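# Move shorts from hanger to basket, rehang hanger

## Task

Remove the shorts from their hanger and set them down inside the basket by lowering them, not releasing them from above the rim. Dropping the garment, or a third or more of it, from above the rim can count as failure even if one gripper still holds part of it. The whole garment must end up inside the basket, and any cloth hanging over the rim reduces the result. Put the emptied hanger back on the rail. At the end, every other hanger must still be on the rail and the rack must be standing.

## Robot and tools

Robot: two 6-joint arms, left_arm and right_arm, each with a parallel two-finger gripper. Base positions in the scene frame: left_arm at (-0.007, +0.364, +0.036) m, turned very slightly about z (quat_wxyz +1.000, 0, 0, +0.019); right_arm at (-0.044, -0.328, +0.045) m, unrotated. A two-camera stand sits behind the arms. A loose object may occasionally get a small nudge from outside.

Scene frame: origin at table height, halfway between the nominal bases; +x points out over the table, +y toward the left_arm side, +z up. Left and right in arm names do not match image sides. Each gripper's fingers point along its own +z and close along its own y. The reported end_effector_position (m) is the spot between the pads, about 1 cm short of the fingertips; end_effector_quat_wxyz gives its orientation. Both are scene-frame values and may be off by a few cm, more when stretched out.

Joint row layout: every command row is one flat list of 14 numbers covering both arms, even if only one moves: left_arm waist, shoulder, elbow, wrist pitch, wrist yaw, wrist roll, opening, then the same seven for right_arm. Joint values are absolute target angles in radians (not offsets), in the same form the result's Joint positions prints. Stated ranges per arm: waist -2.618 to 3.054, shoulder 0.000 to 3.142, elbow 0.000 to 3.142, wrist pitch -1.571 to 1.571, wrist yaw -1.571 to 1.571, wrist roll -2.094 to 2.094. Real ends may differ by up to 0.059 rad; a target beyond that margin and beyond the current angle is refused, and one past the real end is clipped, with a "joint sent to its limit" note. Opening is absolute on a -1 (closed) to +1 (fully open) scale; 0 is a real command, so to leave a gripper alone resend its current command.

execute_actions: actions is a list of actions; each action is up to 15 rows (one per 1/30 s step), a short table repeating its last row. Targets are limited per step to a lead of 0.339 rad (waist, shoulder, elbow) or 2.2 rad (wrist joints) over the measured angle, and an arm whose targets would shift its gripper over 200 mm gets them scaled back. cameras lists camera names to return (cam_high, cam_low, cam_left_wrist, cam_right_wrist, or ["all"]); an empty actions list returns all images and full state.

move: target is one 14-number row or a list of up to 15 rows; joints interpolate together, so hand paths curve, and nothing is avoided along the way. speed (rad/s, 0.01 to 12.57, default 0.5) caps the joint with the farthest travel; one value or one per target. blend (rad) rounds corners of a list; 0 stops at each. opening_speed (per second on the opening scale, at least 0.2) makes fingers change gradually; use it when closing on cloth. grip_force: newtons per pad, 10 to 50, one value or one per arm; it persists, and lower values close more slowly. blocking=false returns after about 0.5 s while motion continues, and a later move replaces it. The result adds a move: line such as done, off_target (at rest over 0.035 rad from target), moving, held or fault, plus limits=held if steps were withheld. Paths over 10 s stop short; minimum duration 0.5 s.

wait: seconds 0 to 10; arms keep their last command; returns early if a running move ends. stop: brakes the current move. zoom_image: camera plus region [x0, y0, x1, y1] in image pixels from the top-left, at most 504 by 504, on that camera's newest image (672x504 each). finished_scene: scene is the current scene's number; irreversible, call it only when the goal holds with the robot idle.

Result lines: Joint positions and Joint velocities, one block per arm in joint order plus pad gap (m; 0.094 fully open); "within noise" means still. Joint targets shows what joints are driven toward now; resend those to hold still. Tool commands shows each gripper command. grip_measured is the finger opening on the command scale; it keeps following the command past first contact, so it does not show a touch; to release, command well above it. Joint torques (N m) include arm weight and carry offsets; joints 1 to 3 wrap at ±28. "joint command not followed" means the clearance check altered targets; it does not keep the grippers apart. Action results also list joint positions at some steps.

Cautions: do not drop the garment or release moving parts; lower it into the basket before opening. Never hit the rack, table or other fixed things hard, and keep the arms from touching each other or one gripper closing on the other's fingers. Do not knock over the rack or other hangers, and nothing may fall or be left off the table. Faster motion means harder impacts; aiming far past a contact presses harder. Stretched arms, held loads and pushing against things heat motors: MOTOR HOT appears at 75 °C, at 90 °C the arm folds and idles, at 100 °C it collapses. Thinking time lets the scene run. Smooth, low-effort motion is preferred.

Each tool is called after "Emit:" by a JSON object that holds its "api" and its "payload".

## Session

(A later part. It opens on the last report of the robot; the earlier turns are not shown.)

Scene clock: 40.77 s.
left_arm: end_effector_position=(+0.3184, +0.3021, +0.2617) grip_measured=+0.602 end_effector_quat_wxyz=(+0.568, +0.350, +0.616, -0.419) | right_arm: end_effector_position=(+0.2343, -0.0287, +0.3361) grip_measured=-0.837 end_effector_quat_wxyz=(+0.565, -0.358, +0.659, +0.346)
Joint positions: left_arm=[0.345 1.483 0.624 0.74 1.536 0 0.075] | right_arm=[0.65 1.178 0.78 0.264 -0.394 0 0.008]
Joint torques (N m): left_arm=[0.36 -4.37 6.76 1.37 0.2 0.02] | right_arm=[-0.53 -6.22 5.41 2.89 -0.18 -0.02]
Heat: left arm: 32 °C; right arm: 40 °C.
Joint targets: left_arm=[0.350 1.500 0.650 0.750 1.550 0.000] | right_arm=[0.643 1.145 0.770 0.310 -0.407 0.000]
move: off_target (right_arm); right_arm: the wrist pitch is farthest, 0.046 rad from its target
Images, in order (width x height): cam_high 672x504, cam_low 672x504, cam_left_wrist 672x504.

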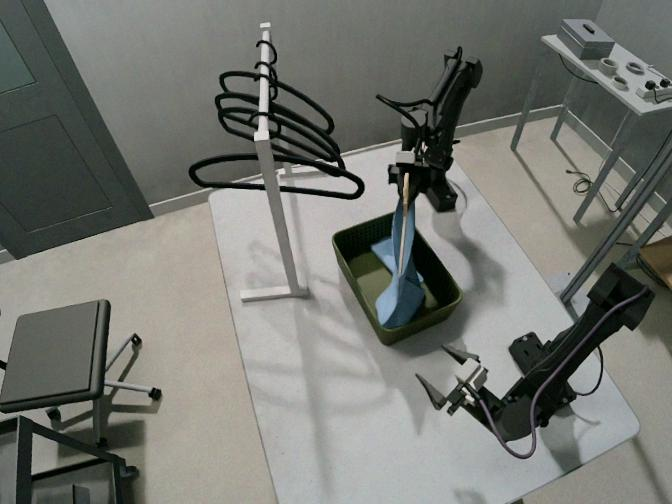

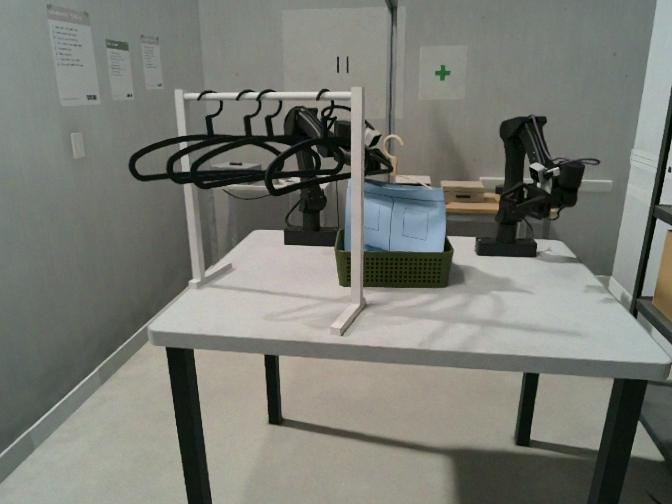

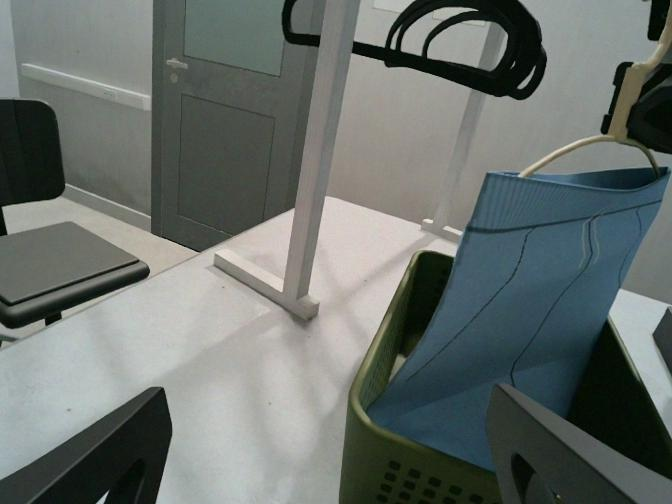

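Emit:
{"api": "move", "payload": {"target": [[0.03,1.76,0.49,1.187,1.55,0,1,0.495,1.30,0.72,0.53,-0.805,0,-1]], "speed": [0.4], "cameras": ["cam_left_wrist","cam_right_wrist","cam_high"]}}

Scene clock: 43.33 s.
left_arm: end_effector_position=(+0.2829, +0.2051, +0.1985) grip_measured=+0.998 end_effector_quat_wxyz=(+0.511, +0.458, +0.540, -0.488) | right_arm: end_effector_position=(+0.2301, -0.0309, +0.3238) grip_measured=-0.837 end_effector_quat_wxyz=(+0.539, -0.422, +0.589, +0.429)
Joint positions: left_arm=[0.033 1.738 0.503 1.177 1.538 0 0.094] | right_arm=[0.501 1.291 0.731 0.489 -0.792 0 0.008]
Joint torques (N m): left_arm=[-0.32 -4.93 2.18 1.37 0.15 0.02] | right_arm=[-0.68 -3.44 5.11 2.66 -0.16 -0.02]
Heat: left arm: 33 °C; right arm: 41 °C.
Joint targets: left_arm=[0.030 1.760 0.490 1.187 1.550 0.000] | right_arm=[0.495 1.300 0.720 0.530 -0.805 0.000]
move: off_target (right_arm); right_arm: the wrist pitch is farthest, 0.041 rad from its target
Images, in order (width x height): cam_high 672x504, cam_left_wrist 672x504, cam_right_wrist 672x504.

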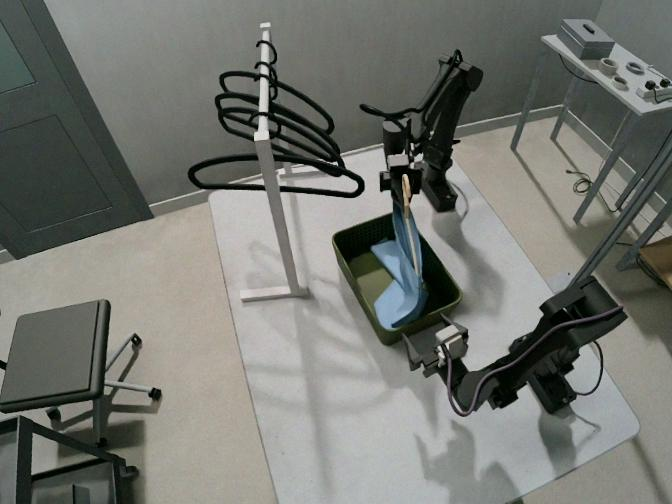

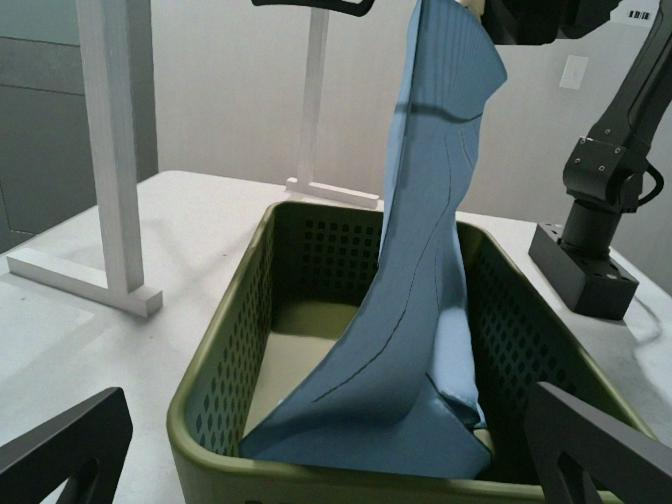

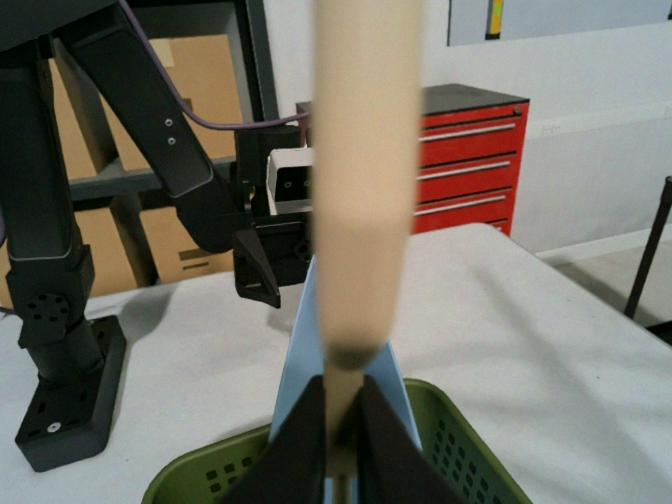

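Emit:
{"api": "move", "payload": {"target": [[-0.02,1.79,0.45,1.24,1.50,0,1,0.495,1.30,0.72,0.53,-0.805,0,-1],[-0.30,1.803,0.458,1.242,1.235,0,1,0.495,1.30,0.72,0.53,-0.805,0,-1]], "speed": [0.4,0.3], "blend": [0.02,0], "cameras": ["cam_left_wrist","cam_right_wrist"]}}

Scene clock: 45.60 s.
left_arm: end_effector_position=(+0.2611, +0.1174, +0.1799) grip_measured=+0.998 end_effector_quat_wxyz=(+0.490, +0.468, +0.542, -0.496) | right_arm: end_effector_position=(+0.2300, -0.0308, +0.3243) grip_measured=-0.837 end_effector_quat_wxyz=(+0.540, -0.422, +0.588, +0.429)
Joint positions: left_arm=[-0.297 1.779 0.463 1.232 1.245 0 0.094] | right_arm=[0.501 1.291 0.731 0.492 -0.793 0 0.008]
Joint torques (N m): left_arm=[-0.32 -4.92 2.59 1.54 0.01 0.02] | right_arm=[-0.49 -3.36 5.01 2.59 -0.13 -0.02]
Heat: left arm: 33 °C; right arm: 41 °C.
Joint targets: left_arm=[-0.300 1.803 0.458 1.242 1.235 0.000] | right_arm=[0.495 1.300 0.720 0.530 -0.805 0.000]
move: off_target (right_arm); right_arm: the wrist pitch is farthest, 0.038 rad from its target
Images, in order (width x height): cam_left_wrist 672x504, cam_right_wrist 672x504.

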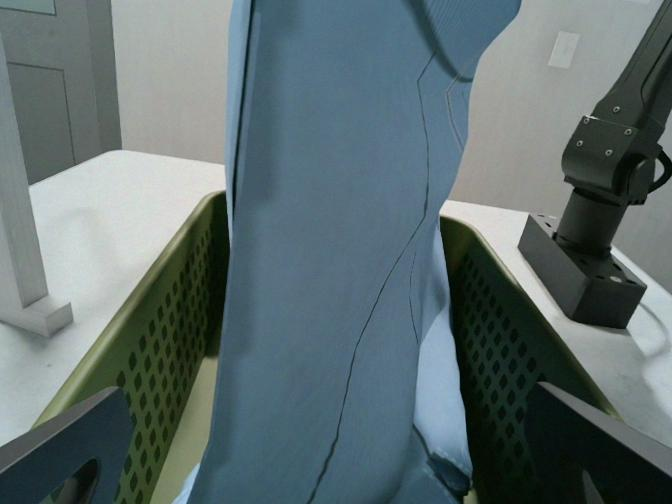

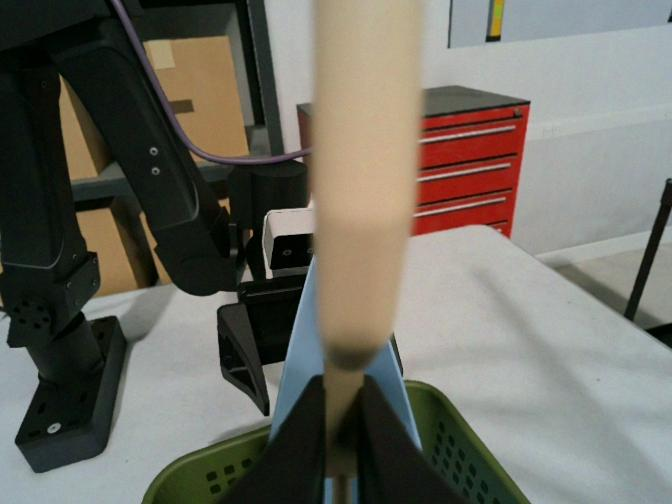

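Emit:
{"api": "move", "payload": {"target": [[-0.345,1.79,0.495,1.20,1.195,0,1,0.495,1.30,0.72,0.53,-0.805,0,-1],[-0.345,1.79,0.495,1.20,1.195,0,-1,0.495,1.30,0.72,0.53,-0.805,0,-1]], "speed": [0.3,0.3], "opening_speed": 1.2, "cameras": ["cam_left_wrist","cam_right_wrist","cam_high"]}}

Scene clock: 48.63 s.
left_arm: end_effector_position=(+0.2605, +0.1056, +0.1814) grip_measured=-0.957 end_effector_quat_wxyz=(+0.491, +0.471, +0.541, -0.495) | right_arm: end_effector_position=(+0.2295, -0.0307, +0.3243) grip_measured=-0.837 end_effector_quat_wxyz=(+0.539, -0.423, +0.587, +0.430)
Joint positions: left_arm=[-0.34 1.779 0.476 1.224 1.203 0 0.002] | right_arm=[0.501 1.291 0.731 0.492 -0.795 0 0.008]
Joint torques (N m): left_arm=[-0.47 -6.06 4.7 1.25 -0.03 0.02] | right_arm=[-0.49 -3.49 5.04 2.58 -0.15 -0.01]
Heat: left arm: 33 °C; right arm: 41 °C.
Joint targets: left_arm=[-0.345 1.790 0.495 1.200 1.195 0.000] | right_arm=[0.495 1.300 0.720 0.530 -0.805 0.000]
move: off_target (right_arm); right_arm: the wrist pitch is farthest, 0.038 rad from its target
Images, in order (width x height): cam_high 672x504, cam_left_wrist 672x504, cam_right_wrist 672x504.

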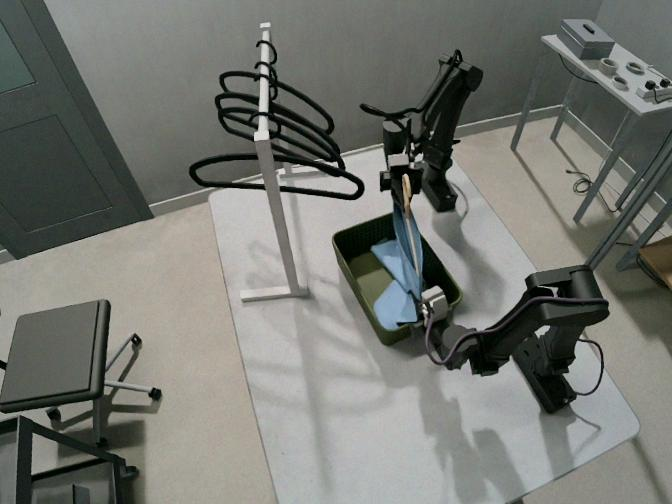

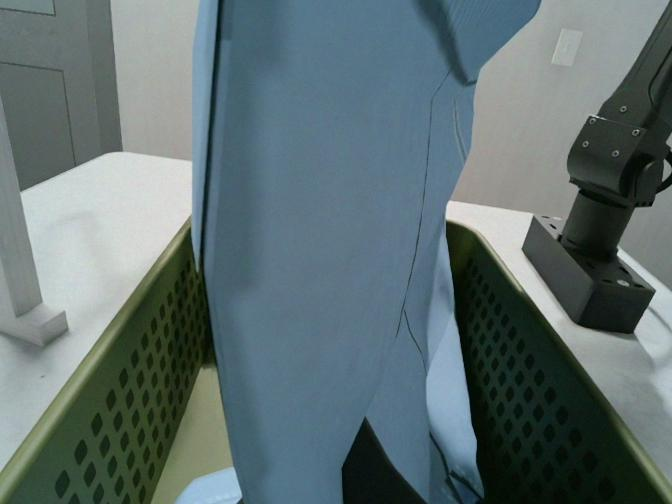

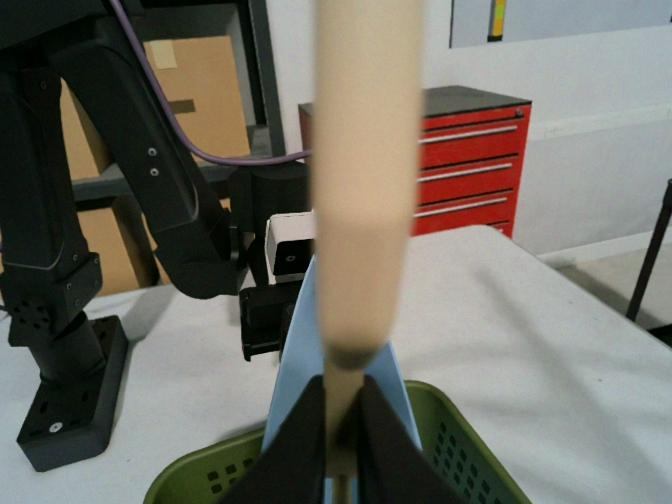

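Emit:
{"api": "move", "payload": {"target": [-0.345,1.79,0.495,1.20,1.195,0,-1,0.407,1.17,0.98,0.19,-0.893,0,-1], "speed": 0.15, "cameras": ["all"]}}

Emit:
{"api": "zoom_image", "payload": {"camera": "cam_low", "region": [330, 90, 500, 290]}}

Scene clock: 52.07 s.
left_arm: end_effector_position=(+0.2595, +0.1015, +0.1828) grip_measured=-0.958 end_effector_quat_wxyz=(+0.487, +0.474, +0.538, -0.499) | right_arm: end_effector_position=(+0.2278, -0.0556, +0.4020) grip_measured=-0.837 end_effector_quat_wxyz=(+0.548, -0.423, +0.579, +0.431)
Joint positions: left_arm=[-0.353 1.779 0.488 1.211 1.204 0 0.002] | right_arm=[0.414 1.189 0.957 0.186 -0.883 0 0.008]
Joint torques (N m): left_arm=[0.66 -6.15 3.74 1.37 -0.08 0.02] | right_arm=[-0.42 -4.93 7.76 2.12 -0.15 0]
Heat: left arm: 33 °C; right arm: 41 °C.
Joint targets: left_arm=[-0.345 1.790 0.495 1.200 1.195 0.000] | right_arm=[0.407 1.170 0.980 0.190 -0.893 0.000]
move: done

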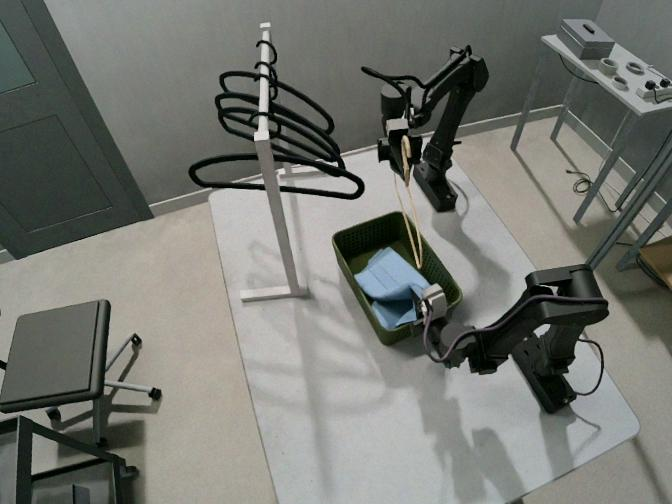

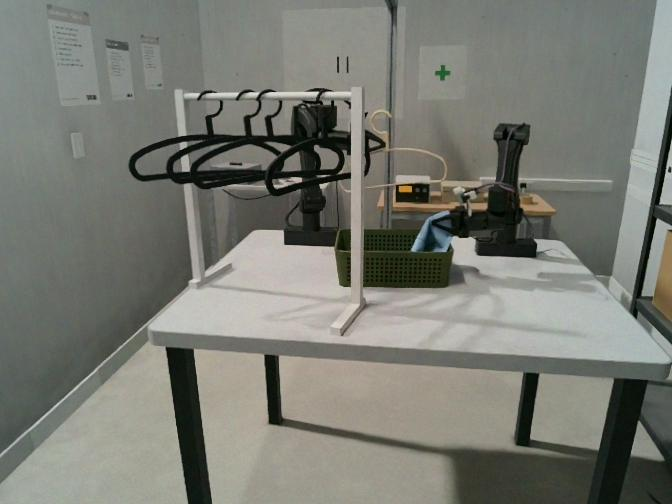

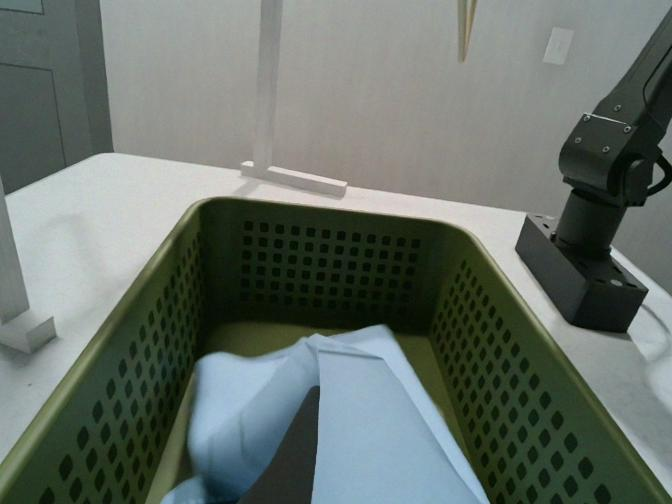

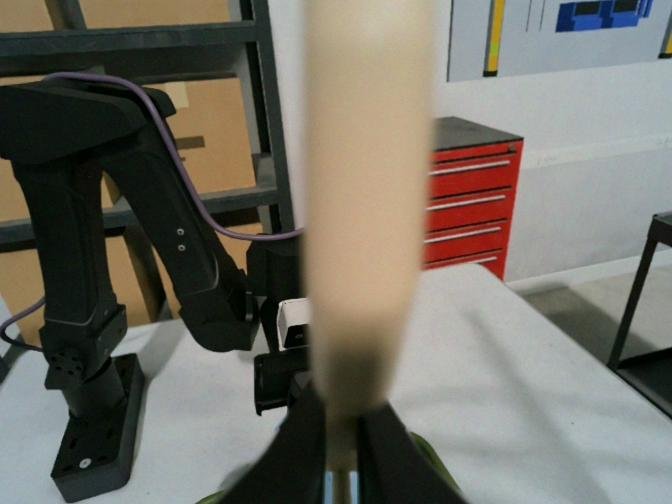

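Scaled by 2.520.

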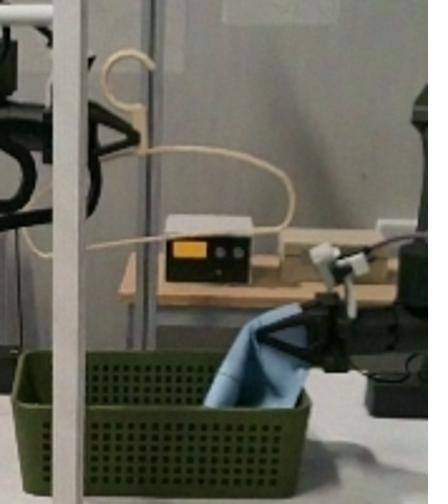

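Emit:
{"api": "move", "payload": {"target": [[-0.568,1.91,0.462,1.36,0.97,0,-1,0.407,1.17,0.98,0.19,-0.893,0,-1],[-0.568,1.91,0.462,1.36,0.97,0,0.2,0.407,1.17,0.98,0.19,-0.893,0,-1],[0.03,1.74,0.49,1.2,1.53,0,0.2,0.407,1.17,0.98,0.19,-0.893,0,-1]], "speed": [0.4,0.4,0.5], "cameras": ["cam_left_wrist","cam_high","cam_low"]}}

Emit:
{"api": "zoom_image", "payload": {"camera": "cam_high", "region": [310, 190, 490, 360]}}

Emit:
{"api": "zoom_image", "payload": {"camera": "cam_high", "region": [180, 10, 380, 220]}}

Scene clock: 56.23 s.
left_arm: end_effector_position=(+0.2808, +0.2034, +0.1879) grip_measured=+0.198 end_effector_quat_wxyz=(+0.511, +0.451, +0.546, -0.486) | right_arm: end_effector_position=(+0.2278, -0.0556, +0.4020) grip_measured=-0.837 end_effector_quat_wxyz=(+0.548, -0.423, +0.579, +0.431)
Joint positions: left_arm=[0.027 1.77 0.474 1.225 1.516 0 0.056] | right_arm=[0.414 1.189 0.957 0.186 -0.883 0 0.008]
Joint torques (N m): left_arm=[0.17 -9.28 4.27 1.05 0.15 0.02] | right_arm=[-0.61 -4.97 7.64 2.14 -0.12 -0.03]
Heat: left arm: 33 °C; right arm: 41 °C.
Joint targets: left_arm=[0.030 1.740 0.490 1.200 1.530 0.000] | right_arm=[0.407 1.170 0.980 0.190 -0.893 0.000]
move: done
Images, in order (width x height): cam_high 672x504, cam_low 672x504, cam_left_wrist 672x504.

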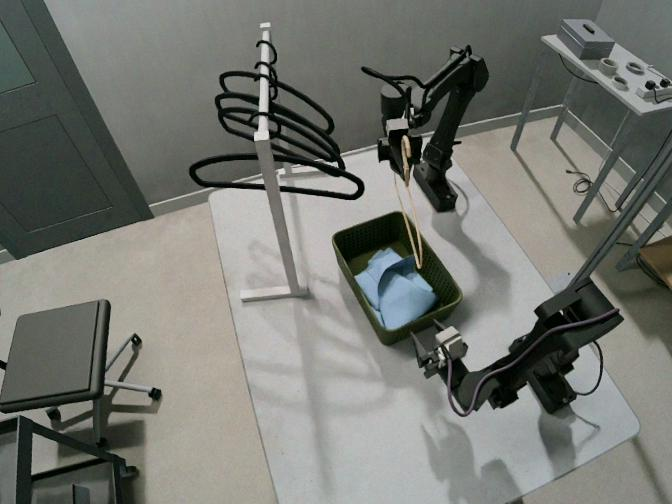

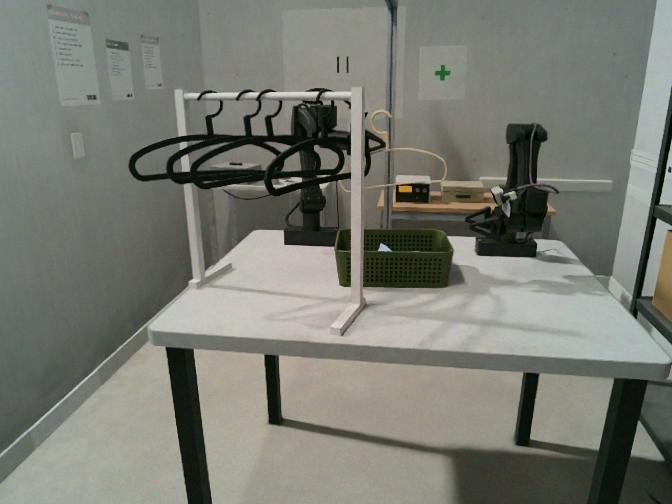

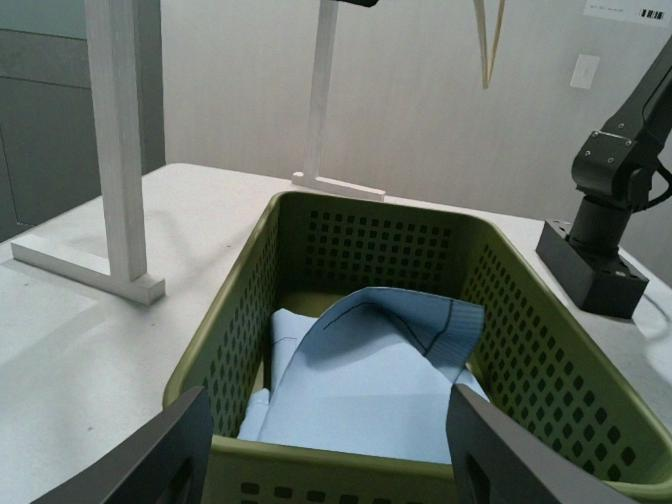

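Scaled by 2.800.

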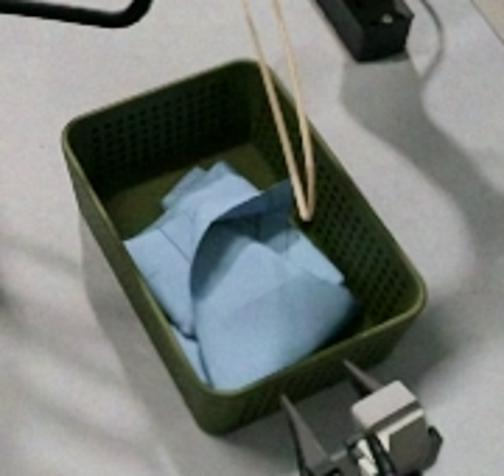

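Scaled by 2.400.

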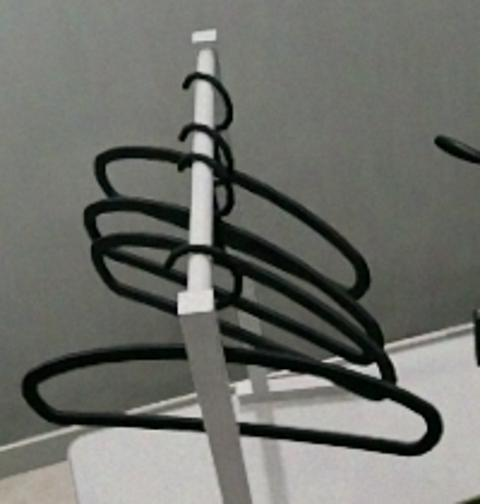

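Emit:
{"api": "move", "payload": {"target": [[0.03,1.3,0.55,0.7,1.2,0,0.2,0.41,1.166,2.26,-1.22,-0.88,0,-1],[0,0.6,0.6,0,0,0,0.2,0.9,1.166,2.26,-1.22,1.5,0,-1],[0,0.6,0.6,0,0,0,0.2,0.901,1.80,2.46,-0.75,1.521,0,-1]], "speed": [0.6,0.8,0.5], "blend": [0.05,0.05,0], "cameras": ["cam_high","cam_low","cam_right_wrist"]}}

Emit:
{"api": "zoom_image", "payload": {"camera": "cam_high", "region": [180, 10, 400, 220]}}

Emit:
{"api": "zoom_image", "payload": {"camera": "cam_low", "region": [120, 20, 400, 220]}}

Scene clock: 65.23 s.
left_arm: end_effector_position=(+0.2950, +0.3765, +0.3486) grip_measured=+0.198 end_effector_quat_wxyz=(+0.698, -0.012, +0.716, +0.012) | right_arm: end_effector_position=(+0.2940, -0.1932, +0.6082) grip_measured=-0.837 end_effector_quat_wxyz=(+0.659, +0.179, +0.686, -0.252)
Joint positions: left_arm=[0.007 0.613 0.567 0.021 0.012 0 0.056] | right_arm=[0.895 1.793 2.443 -0.76 1.515 0 0.008]
Joint torques (N m): left_arm=[-0.61 -0.7 8.65 1.65 -0.12 0.02] | right_arm=[0.32 -5.82 5.14 1.7 0.14 0.02]
Heat: left arm: 33 °C; right arm: 39 °C.
Joint targets: left_arm=[0.000 0.600 0.600 0.000 0.000 0.000] | right_arm=[0.901 1.800 2.460 -0.750 1.521 0.000]
move: done
Images, in order (width x height): cam_high 672x504, cam_low 672x504, cam_right_wrist 672x504.

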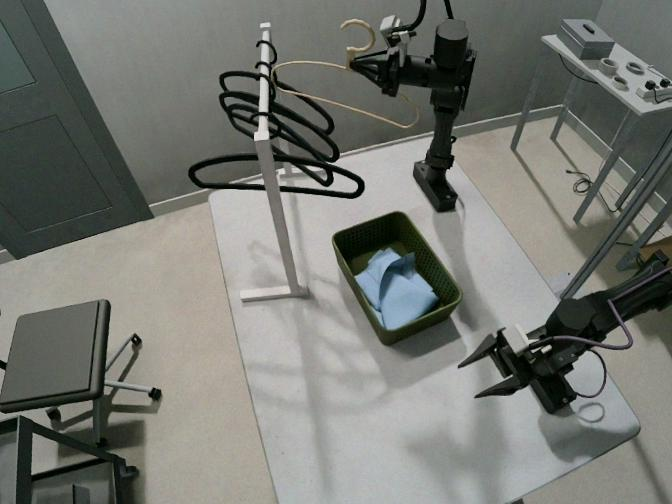

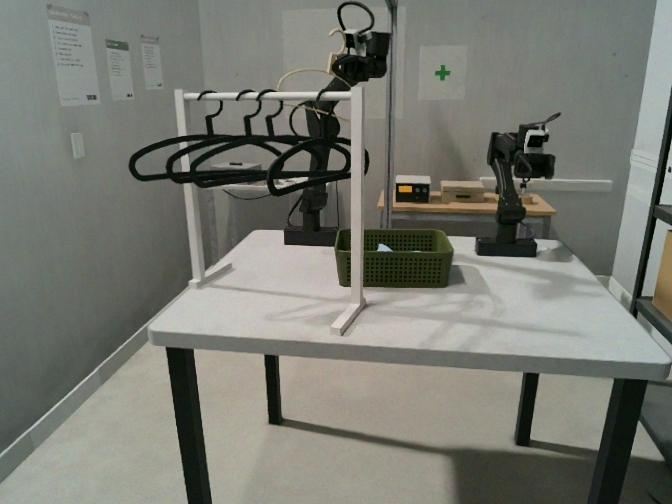

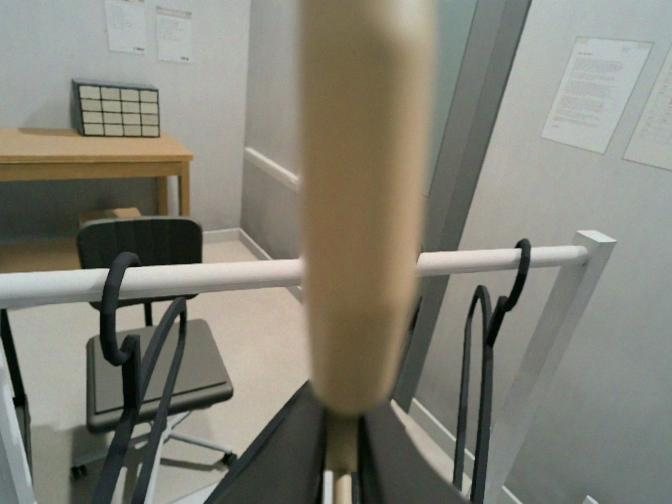

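Scaled by 2.291.

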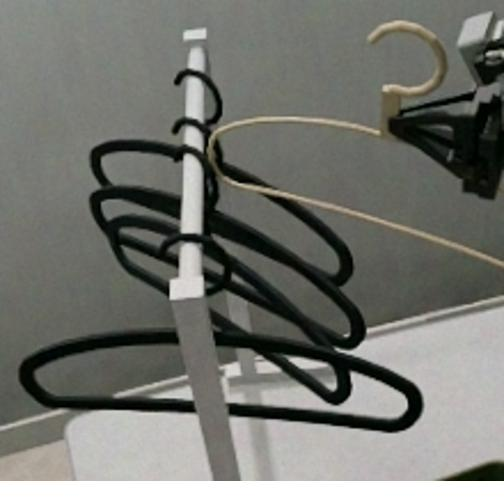

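Scaled by 1.800.

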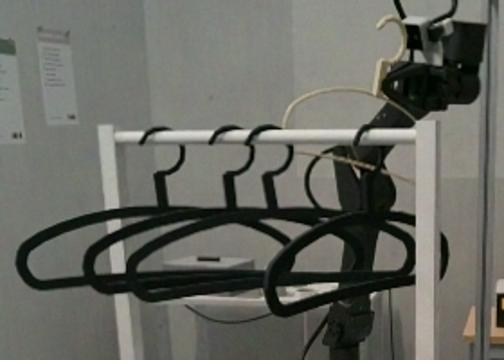

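Emit:
{"api": "move", "payload": {"target": [[0,0.6,0.6,0,0,0,0.2,0.877,1.62,1.742,-0.227,1.497,0,-1],[0,0.6,0.6,0,0,0,0.2,0.651,1.69,1.848,-0.26,1.271,0,-1],[0,0.6,0.6,0,0,0,0.2,0.523,1.766,1.945,-0.281,1.143,0,-1]], "speed": [0.5,0.25,0.25], "blend": [0.02,0.03,0], "cameras": ["cam_high","cam_low","cam_right_wrist"]}}

Emit:
{"api": "zoom_image", "payload": {"camera": "cam_high", "region": [180, 10, 400, 220]}}

Emit:
{"api": "zoom_image", "payload": {"camera": "cam_low", "region": [120, 50, 370, 220]}}

Scene clock: 69.63 s.
left_arm: end_effector_position=(+0.2950, +0.3765, +0.3486) grip_measured=+0.198 end_effector_quat_wxyz=(+0.698, -0.012, +0.716, +0.012) | right_arm: end_effector_position=(+0.4183, -0.2498, +0.5139) grip_measured=-0.837 end_effector_quat_wxyz=(+0.652, +0.195, +0.693, -0.240)
Joint positions: left_arm=[0.007 0.613 0.567 0.021 0.012 0 0.056] | right_arm=[0.525 1.745 1.925 -0.266 1.15 0 0.008]
Joint torques (N m): left_arm=[-0.62 -0.7 8.68 1.64 -0.12 0.02] | right_arm=[-0.18 -6.27 6.99 1.73 0.04 -0.02]
Heat: left arm: 34 °C; right arm: 39 °C.
Joint targets: left_arm=[0.000 0.600 0.600 0.000 0.000 0.000] | right_arm=[0.523 1.766 1.945 -0.281 1.143 0.000]
move: done
Images, in order (width x height): cam_high 672x504, cam_low 672x504, cam_right_wrist 672x504.

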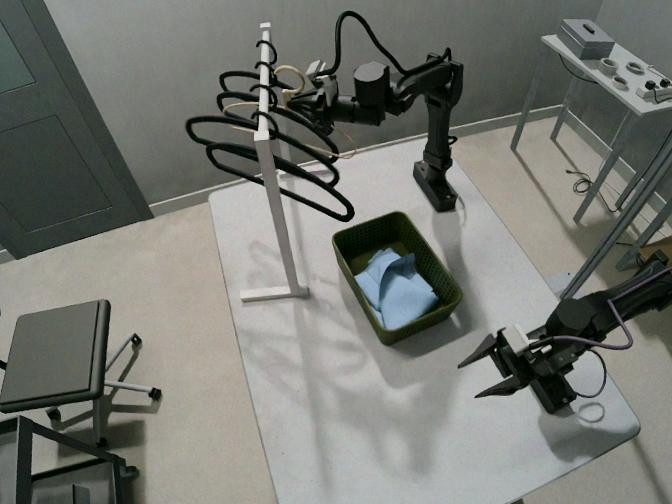

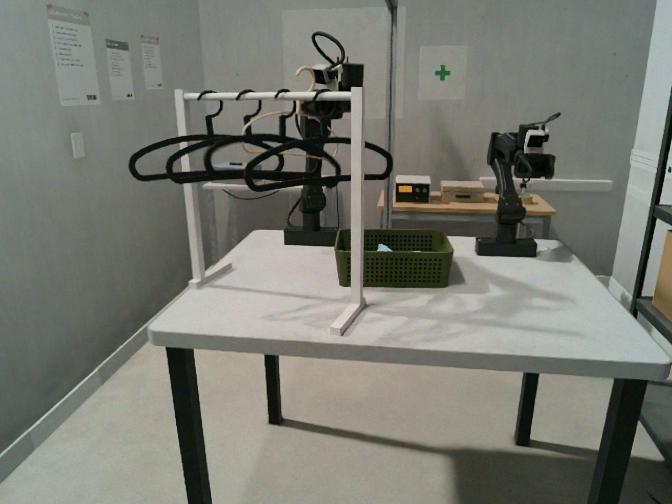

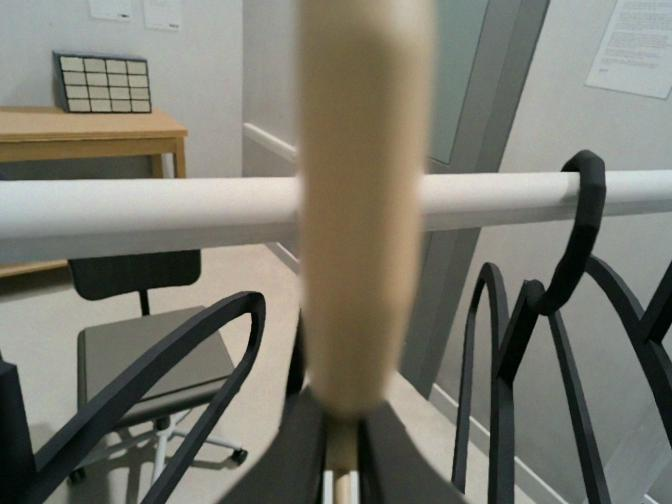

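Scaled by 2.291.

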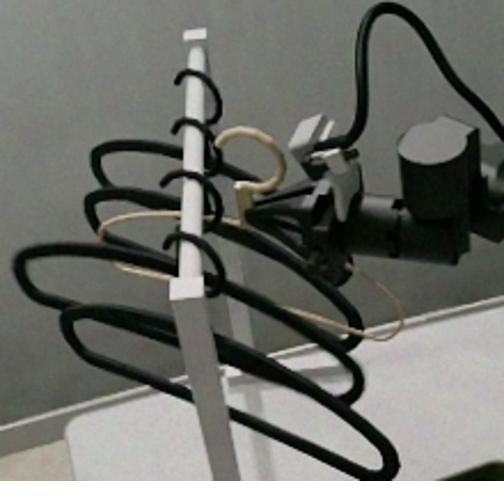

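Scaled by 2.016.

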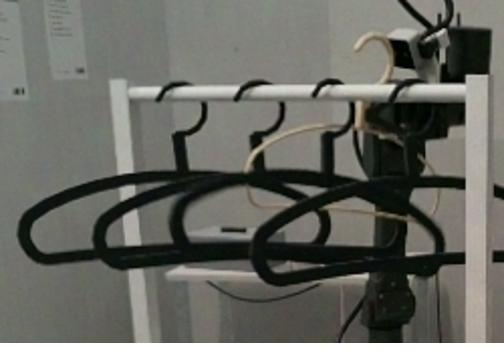

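Emit:
{"api": "move", "payload": {"target": [[0,0.6,0.6,0,0,0,0.2,0.5035,1.63,1.785,-0.27,1.2535,0,-1],[0,0.6,0.6,0,0,0,0.2,0.383,1.70,1.865,-0.28,1.133,0,-1]], "speed": [0.25,0.25], "cameras": ["cam_high","cam_low","cam_right_wrist"]}}

Emit:
{"api": "zoom_image", "payload": {"camera": "cam_high", "region": [180, 10, 400, 220]}}

Emit:
{"api": "zoom_image", "payload": {"camera": "cam_low", "region": [120, 50, 370, 220]}}

Scene clock: 73.03 s.
left_arm: end_effector_position=(+0.2950, +0.3765, +0.3486) grip_measured=+0.198 end_effector_quat_wxyz=(+0.698, -0.012, +0.716, +0.012) | right_arm: end_effector_position=(+0.4110, -0.3195, +0.5099) grip_measured=-0.837 end_effector_quat_wxyz=(+0.630, +0.235, +0.683, -0.285)
Joint positions: left_arm=[0.007 0.613 0.567 0.021 0.012 0 0.056] | right_arm=[0.385 1.677 1.84 -0.266 1.14 0 0.008]
Joint torques (N m): left_arm=[-0.62 -0.72 8.65 1.64 -0.12 0.02] | right_arm=[-0.2 -5.63 7.13 1.76 -0.03 -0.04]
Heat: left arm: 34 °C; right arm: 39 °C.
Joint targets: left_arm=[0.000 0.600 0.600 0.000 0.000 0.000] | right_arm=[0.383 1.700 1.865 -0.280 1.133 0.000]
move: done
Images, in order (width x height): cam_high 672x504, cam_low 672x504, cam_right_wrist 672x504.

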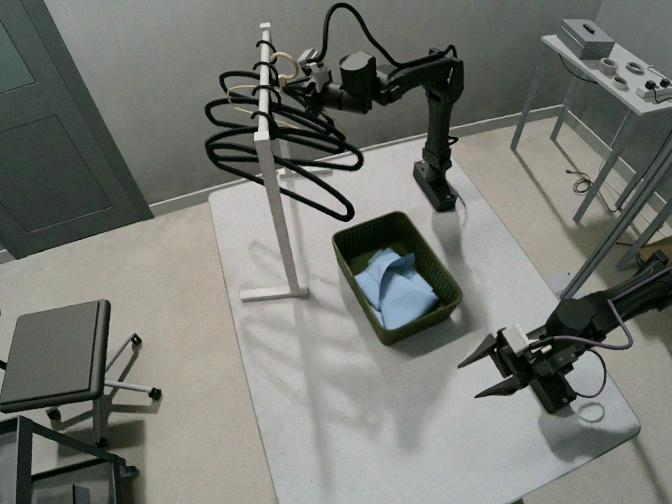

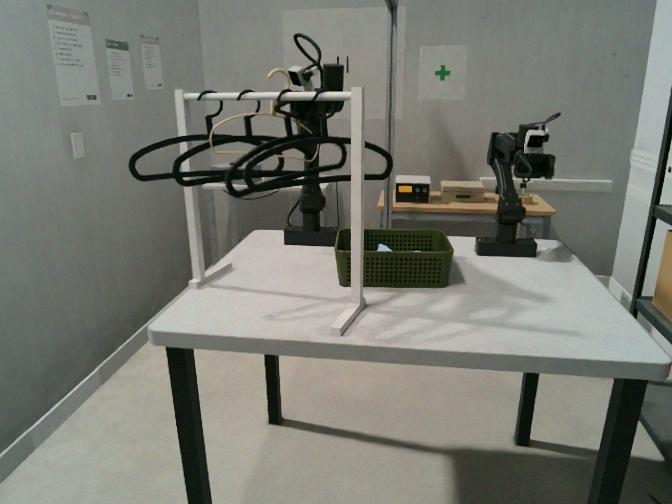

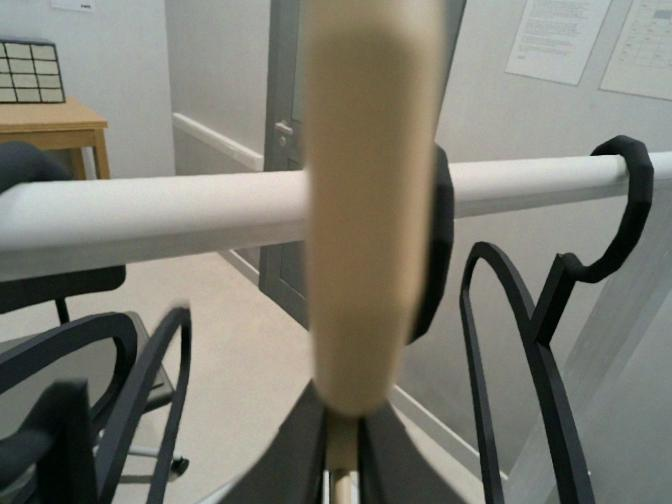

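Scaled by 2.291.

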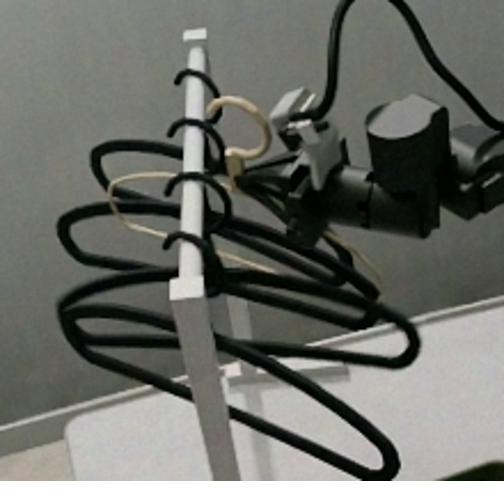

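Scaled by 2.016.

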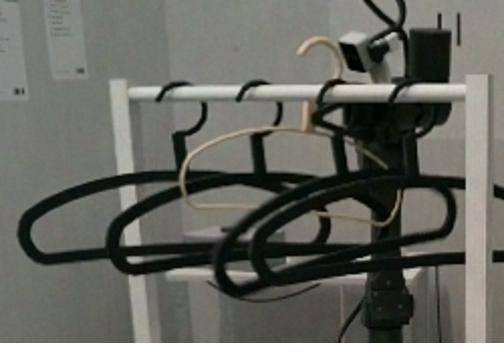

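Emit:
{"api": "move", "payload": {"target": [[0,0.6,0.6,0,0,0,0.2,0.293,1.805,1.985,-0.297,1.043,0,-1]], "speed": [0.2], "cameras": ["cam_high","cam_low","cam_right_wrist"]}}

Emit:
{"api": "zoom_image", "payload": {"camera": "cam_high", "region": [180, 10, 400, 220]}}

Emit:
{"api": "zoom_image", "payload": {"camera": "cam_low", "region": [120, 50, 370, 220]}}

Scene clock: 74.57 s.
left_arm: end_effector_position=(+0.2950, +0.3765, +0.3486) grip_measured=+0.198 end_effector_quat_wxyz=(+0.698, -0.012, +0.716, +0.012) | right_arm: end_effector_position=(+0.4397, -0.3378, +0.5131) grip_measured=-0.837 end_effector_quat_wxyz=(+0.631, +0.242, +0.681, -0.283)
Joint positions: left_arm=[0.007 0.613 0.567 0.021 0.012 0 0.056] | right_arm=[0.312 1.771 1.961 -0.281 1.074 0 0.008]
Joint torques (N m): left_arm=[-0.62 -0.69 8.65 1.64 -0.12 0.02] | right_arm=[-1.39 -5.55 7.32 1.75 -0.24 -0.01]
Heat: left arm: 34 °C; right arm: 39 °C.
Joint targets: left_arm=[0.000 0.600 0.600 0.000 0.000 0.000] | right_arm=[0.293 1.805 1.985 -0.297 1.043 0.000]
move: done
Images, in order (width x height): cam_high 672x504, cam_low 672x504, cam_right_wrist 672x504.

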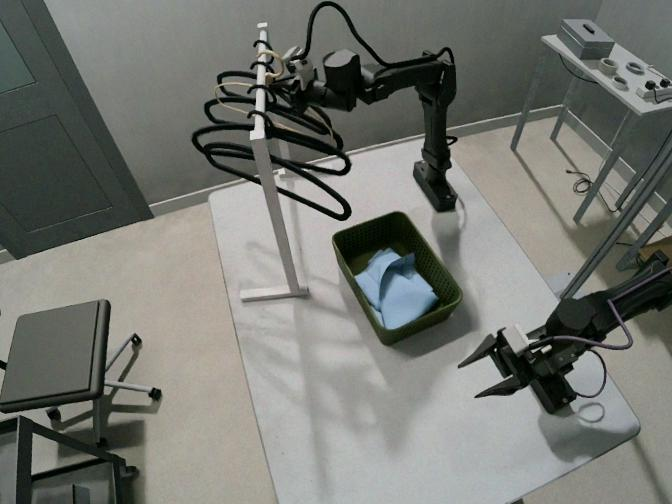

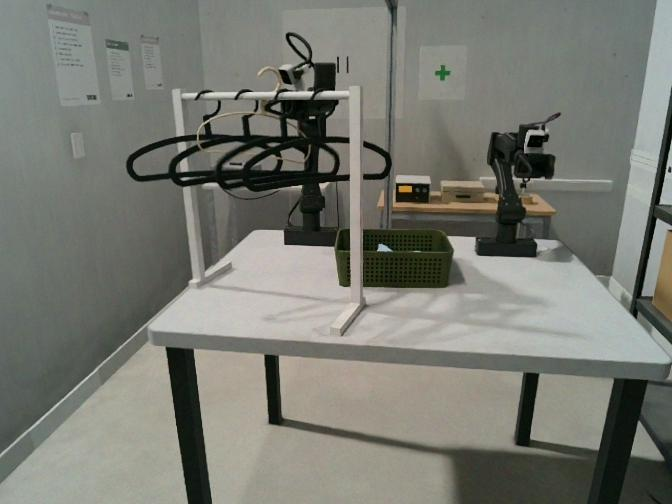

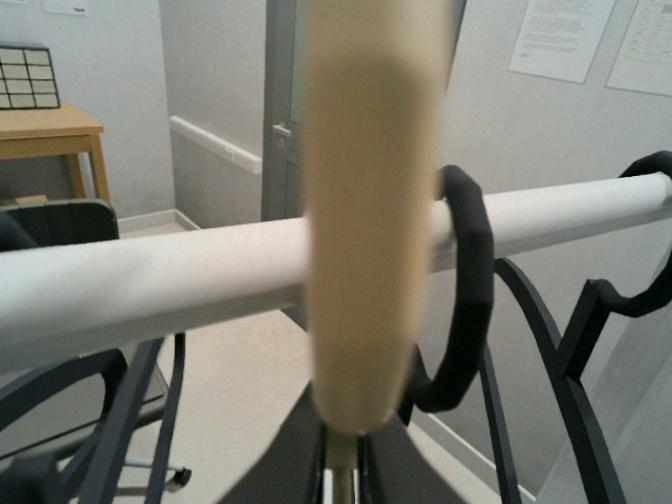

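Scaled by 2.291.

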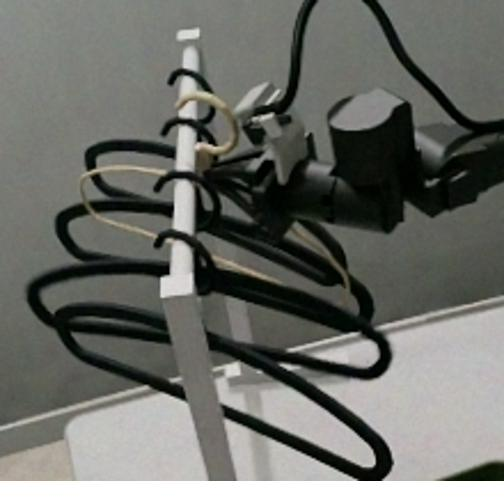

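Scaled by 2.016.

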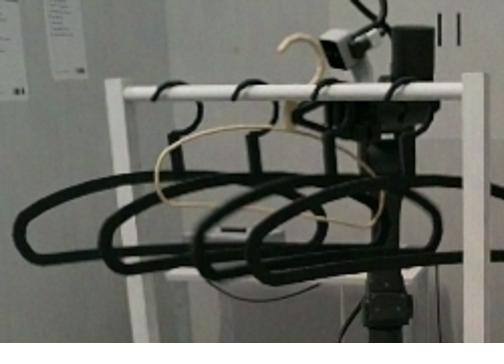

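Emit:
{"api": "move", "payload": {"target": [[0,0.6,0.6,0,0,0,0.2,0.335,1.755,1.93,-0.29,1.085,0,-1],[0,0.6,0.6,0,0,0,0.2,0.332,1.719,1.76,-0.157,1.082,0,-1]], "speed": [0.2,0.2], "cameras": ["cam_high","cam_low","cam_right_wrist"]}}

Emit:
{"api": "zoom_image", "payload": {"camera": "cam_high", "region": [180, 10, 400, 220]}}

Emit:
{"api": "zoom_image", "payload": {"camera": "cam_low", "region": [120, 50, 370, 220]}}

Scene clock: 77.20 s.
left_arm: end_effector_position=(+0.2950, +0.3765, +0.3486) grip_measured=+0.198 end_effector_quat_wxyz=(+0.698, -0.012, +0.716, +0.012) | right_arm: end_effector_position=(+0.4463, -0.3269, +0.4678) grip_measured=-0.837 end_effector_quat_wxyz=(+0.618, +0.228, +0.693, -0.292)
Joint positions: left_arm=[0.007 0.613 0.567 0.021 0.012 0 0.056] | right_arm=[0.332 1.753 1.778 -0.165 1.087 0.001 0.008]
Joint torques (N m): left_arm=[-0.62 -0.7 8.66 1.64 -0.12 0.02] | right_arm=[-0.02 -11.15 4.27 2 0.08 -0.01]
Heat: left arm: 34 °C; right arm: 39 °C.
Joint targets: left_arm=[0.000 0.600 0.600 0.000 0.000 0.000] | right_arm=[0.332 1.719 1.760 -0.157 1.082 0.000]
move: done
Images, in order (width x height): cam_high 672x504, cam_low 672x504, cam_right_wrist 672x504.

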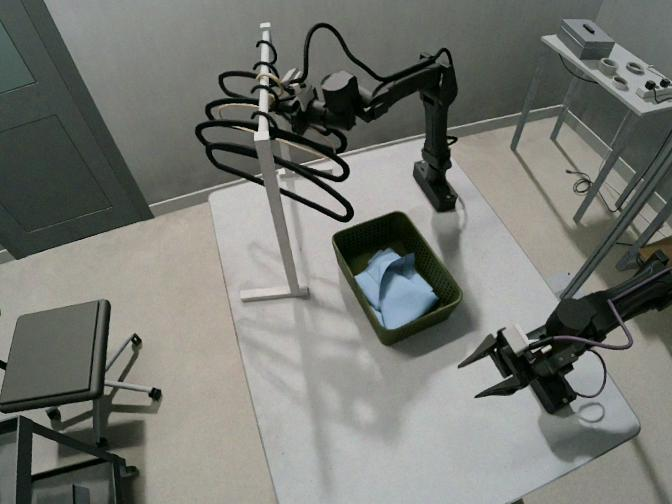

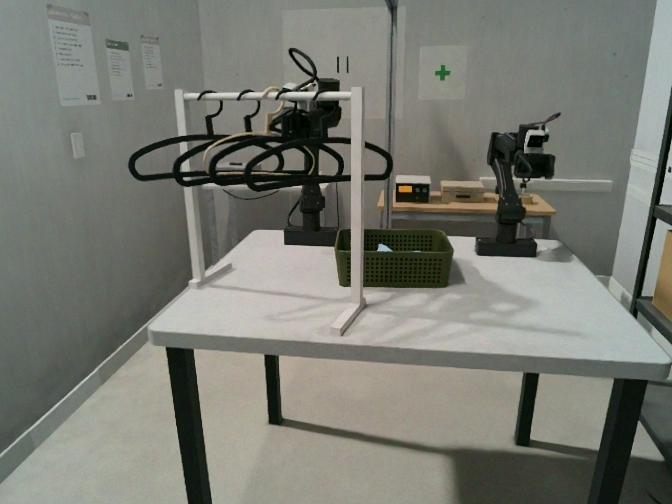

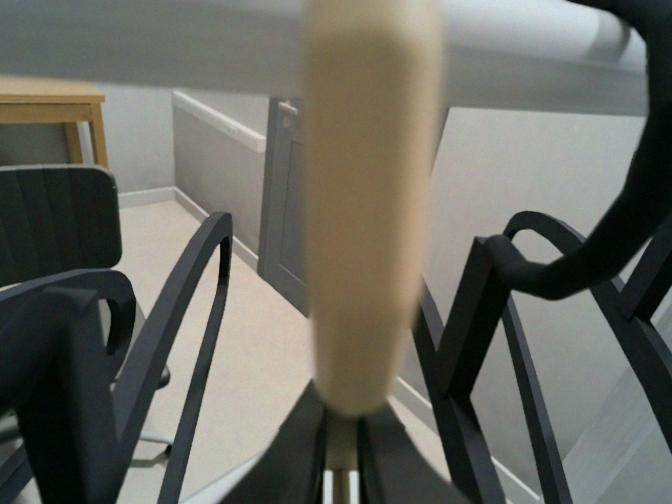

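Scaled by 2.291.

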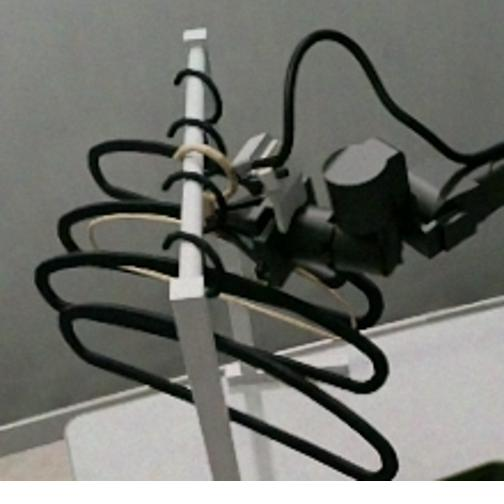

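Scaled by 2.016.

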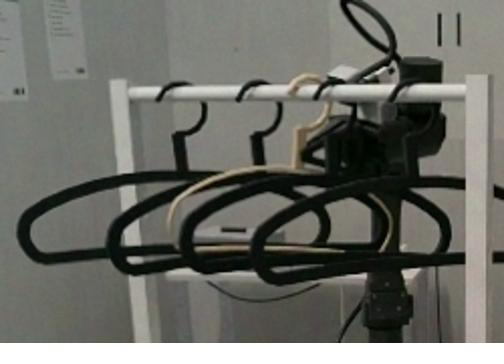

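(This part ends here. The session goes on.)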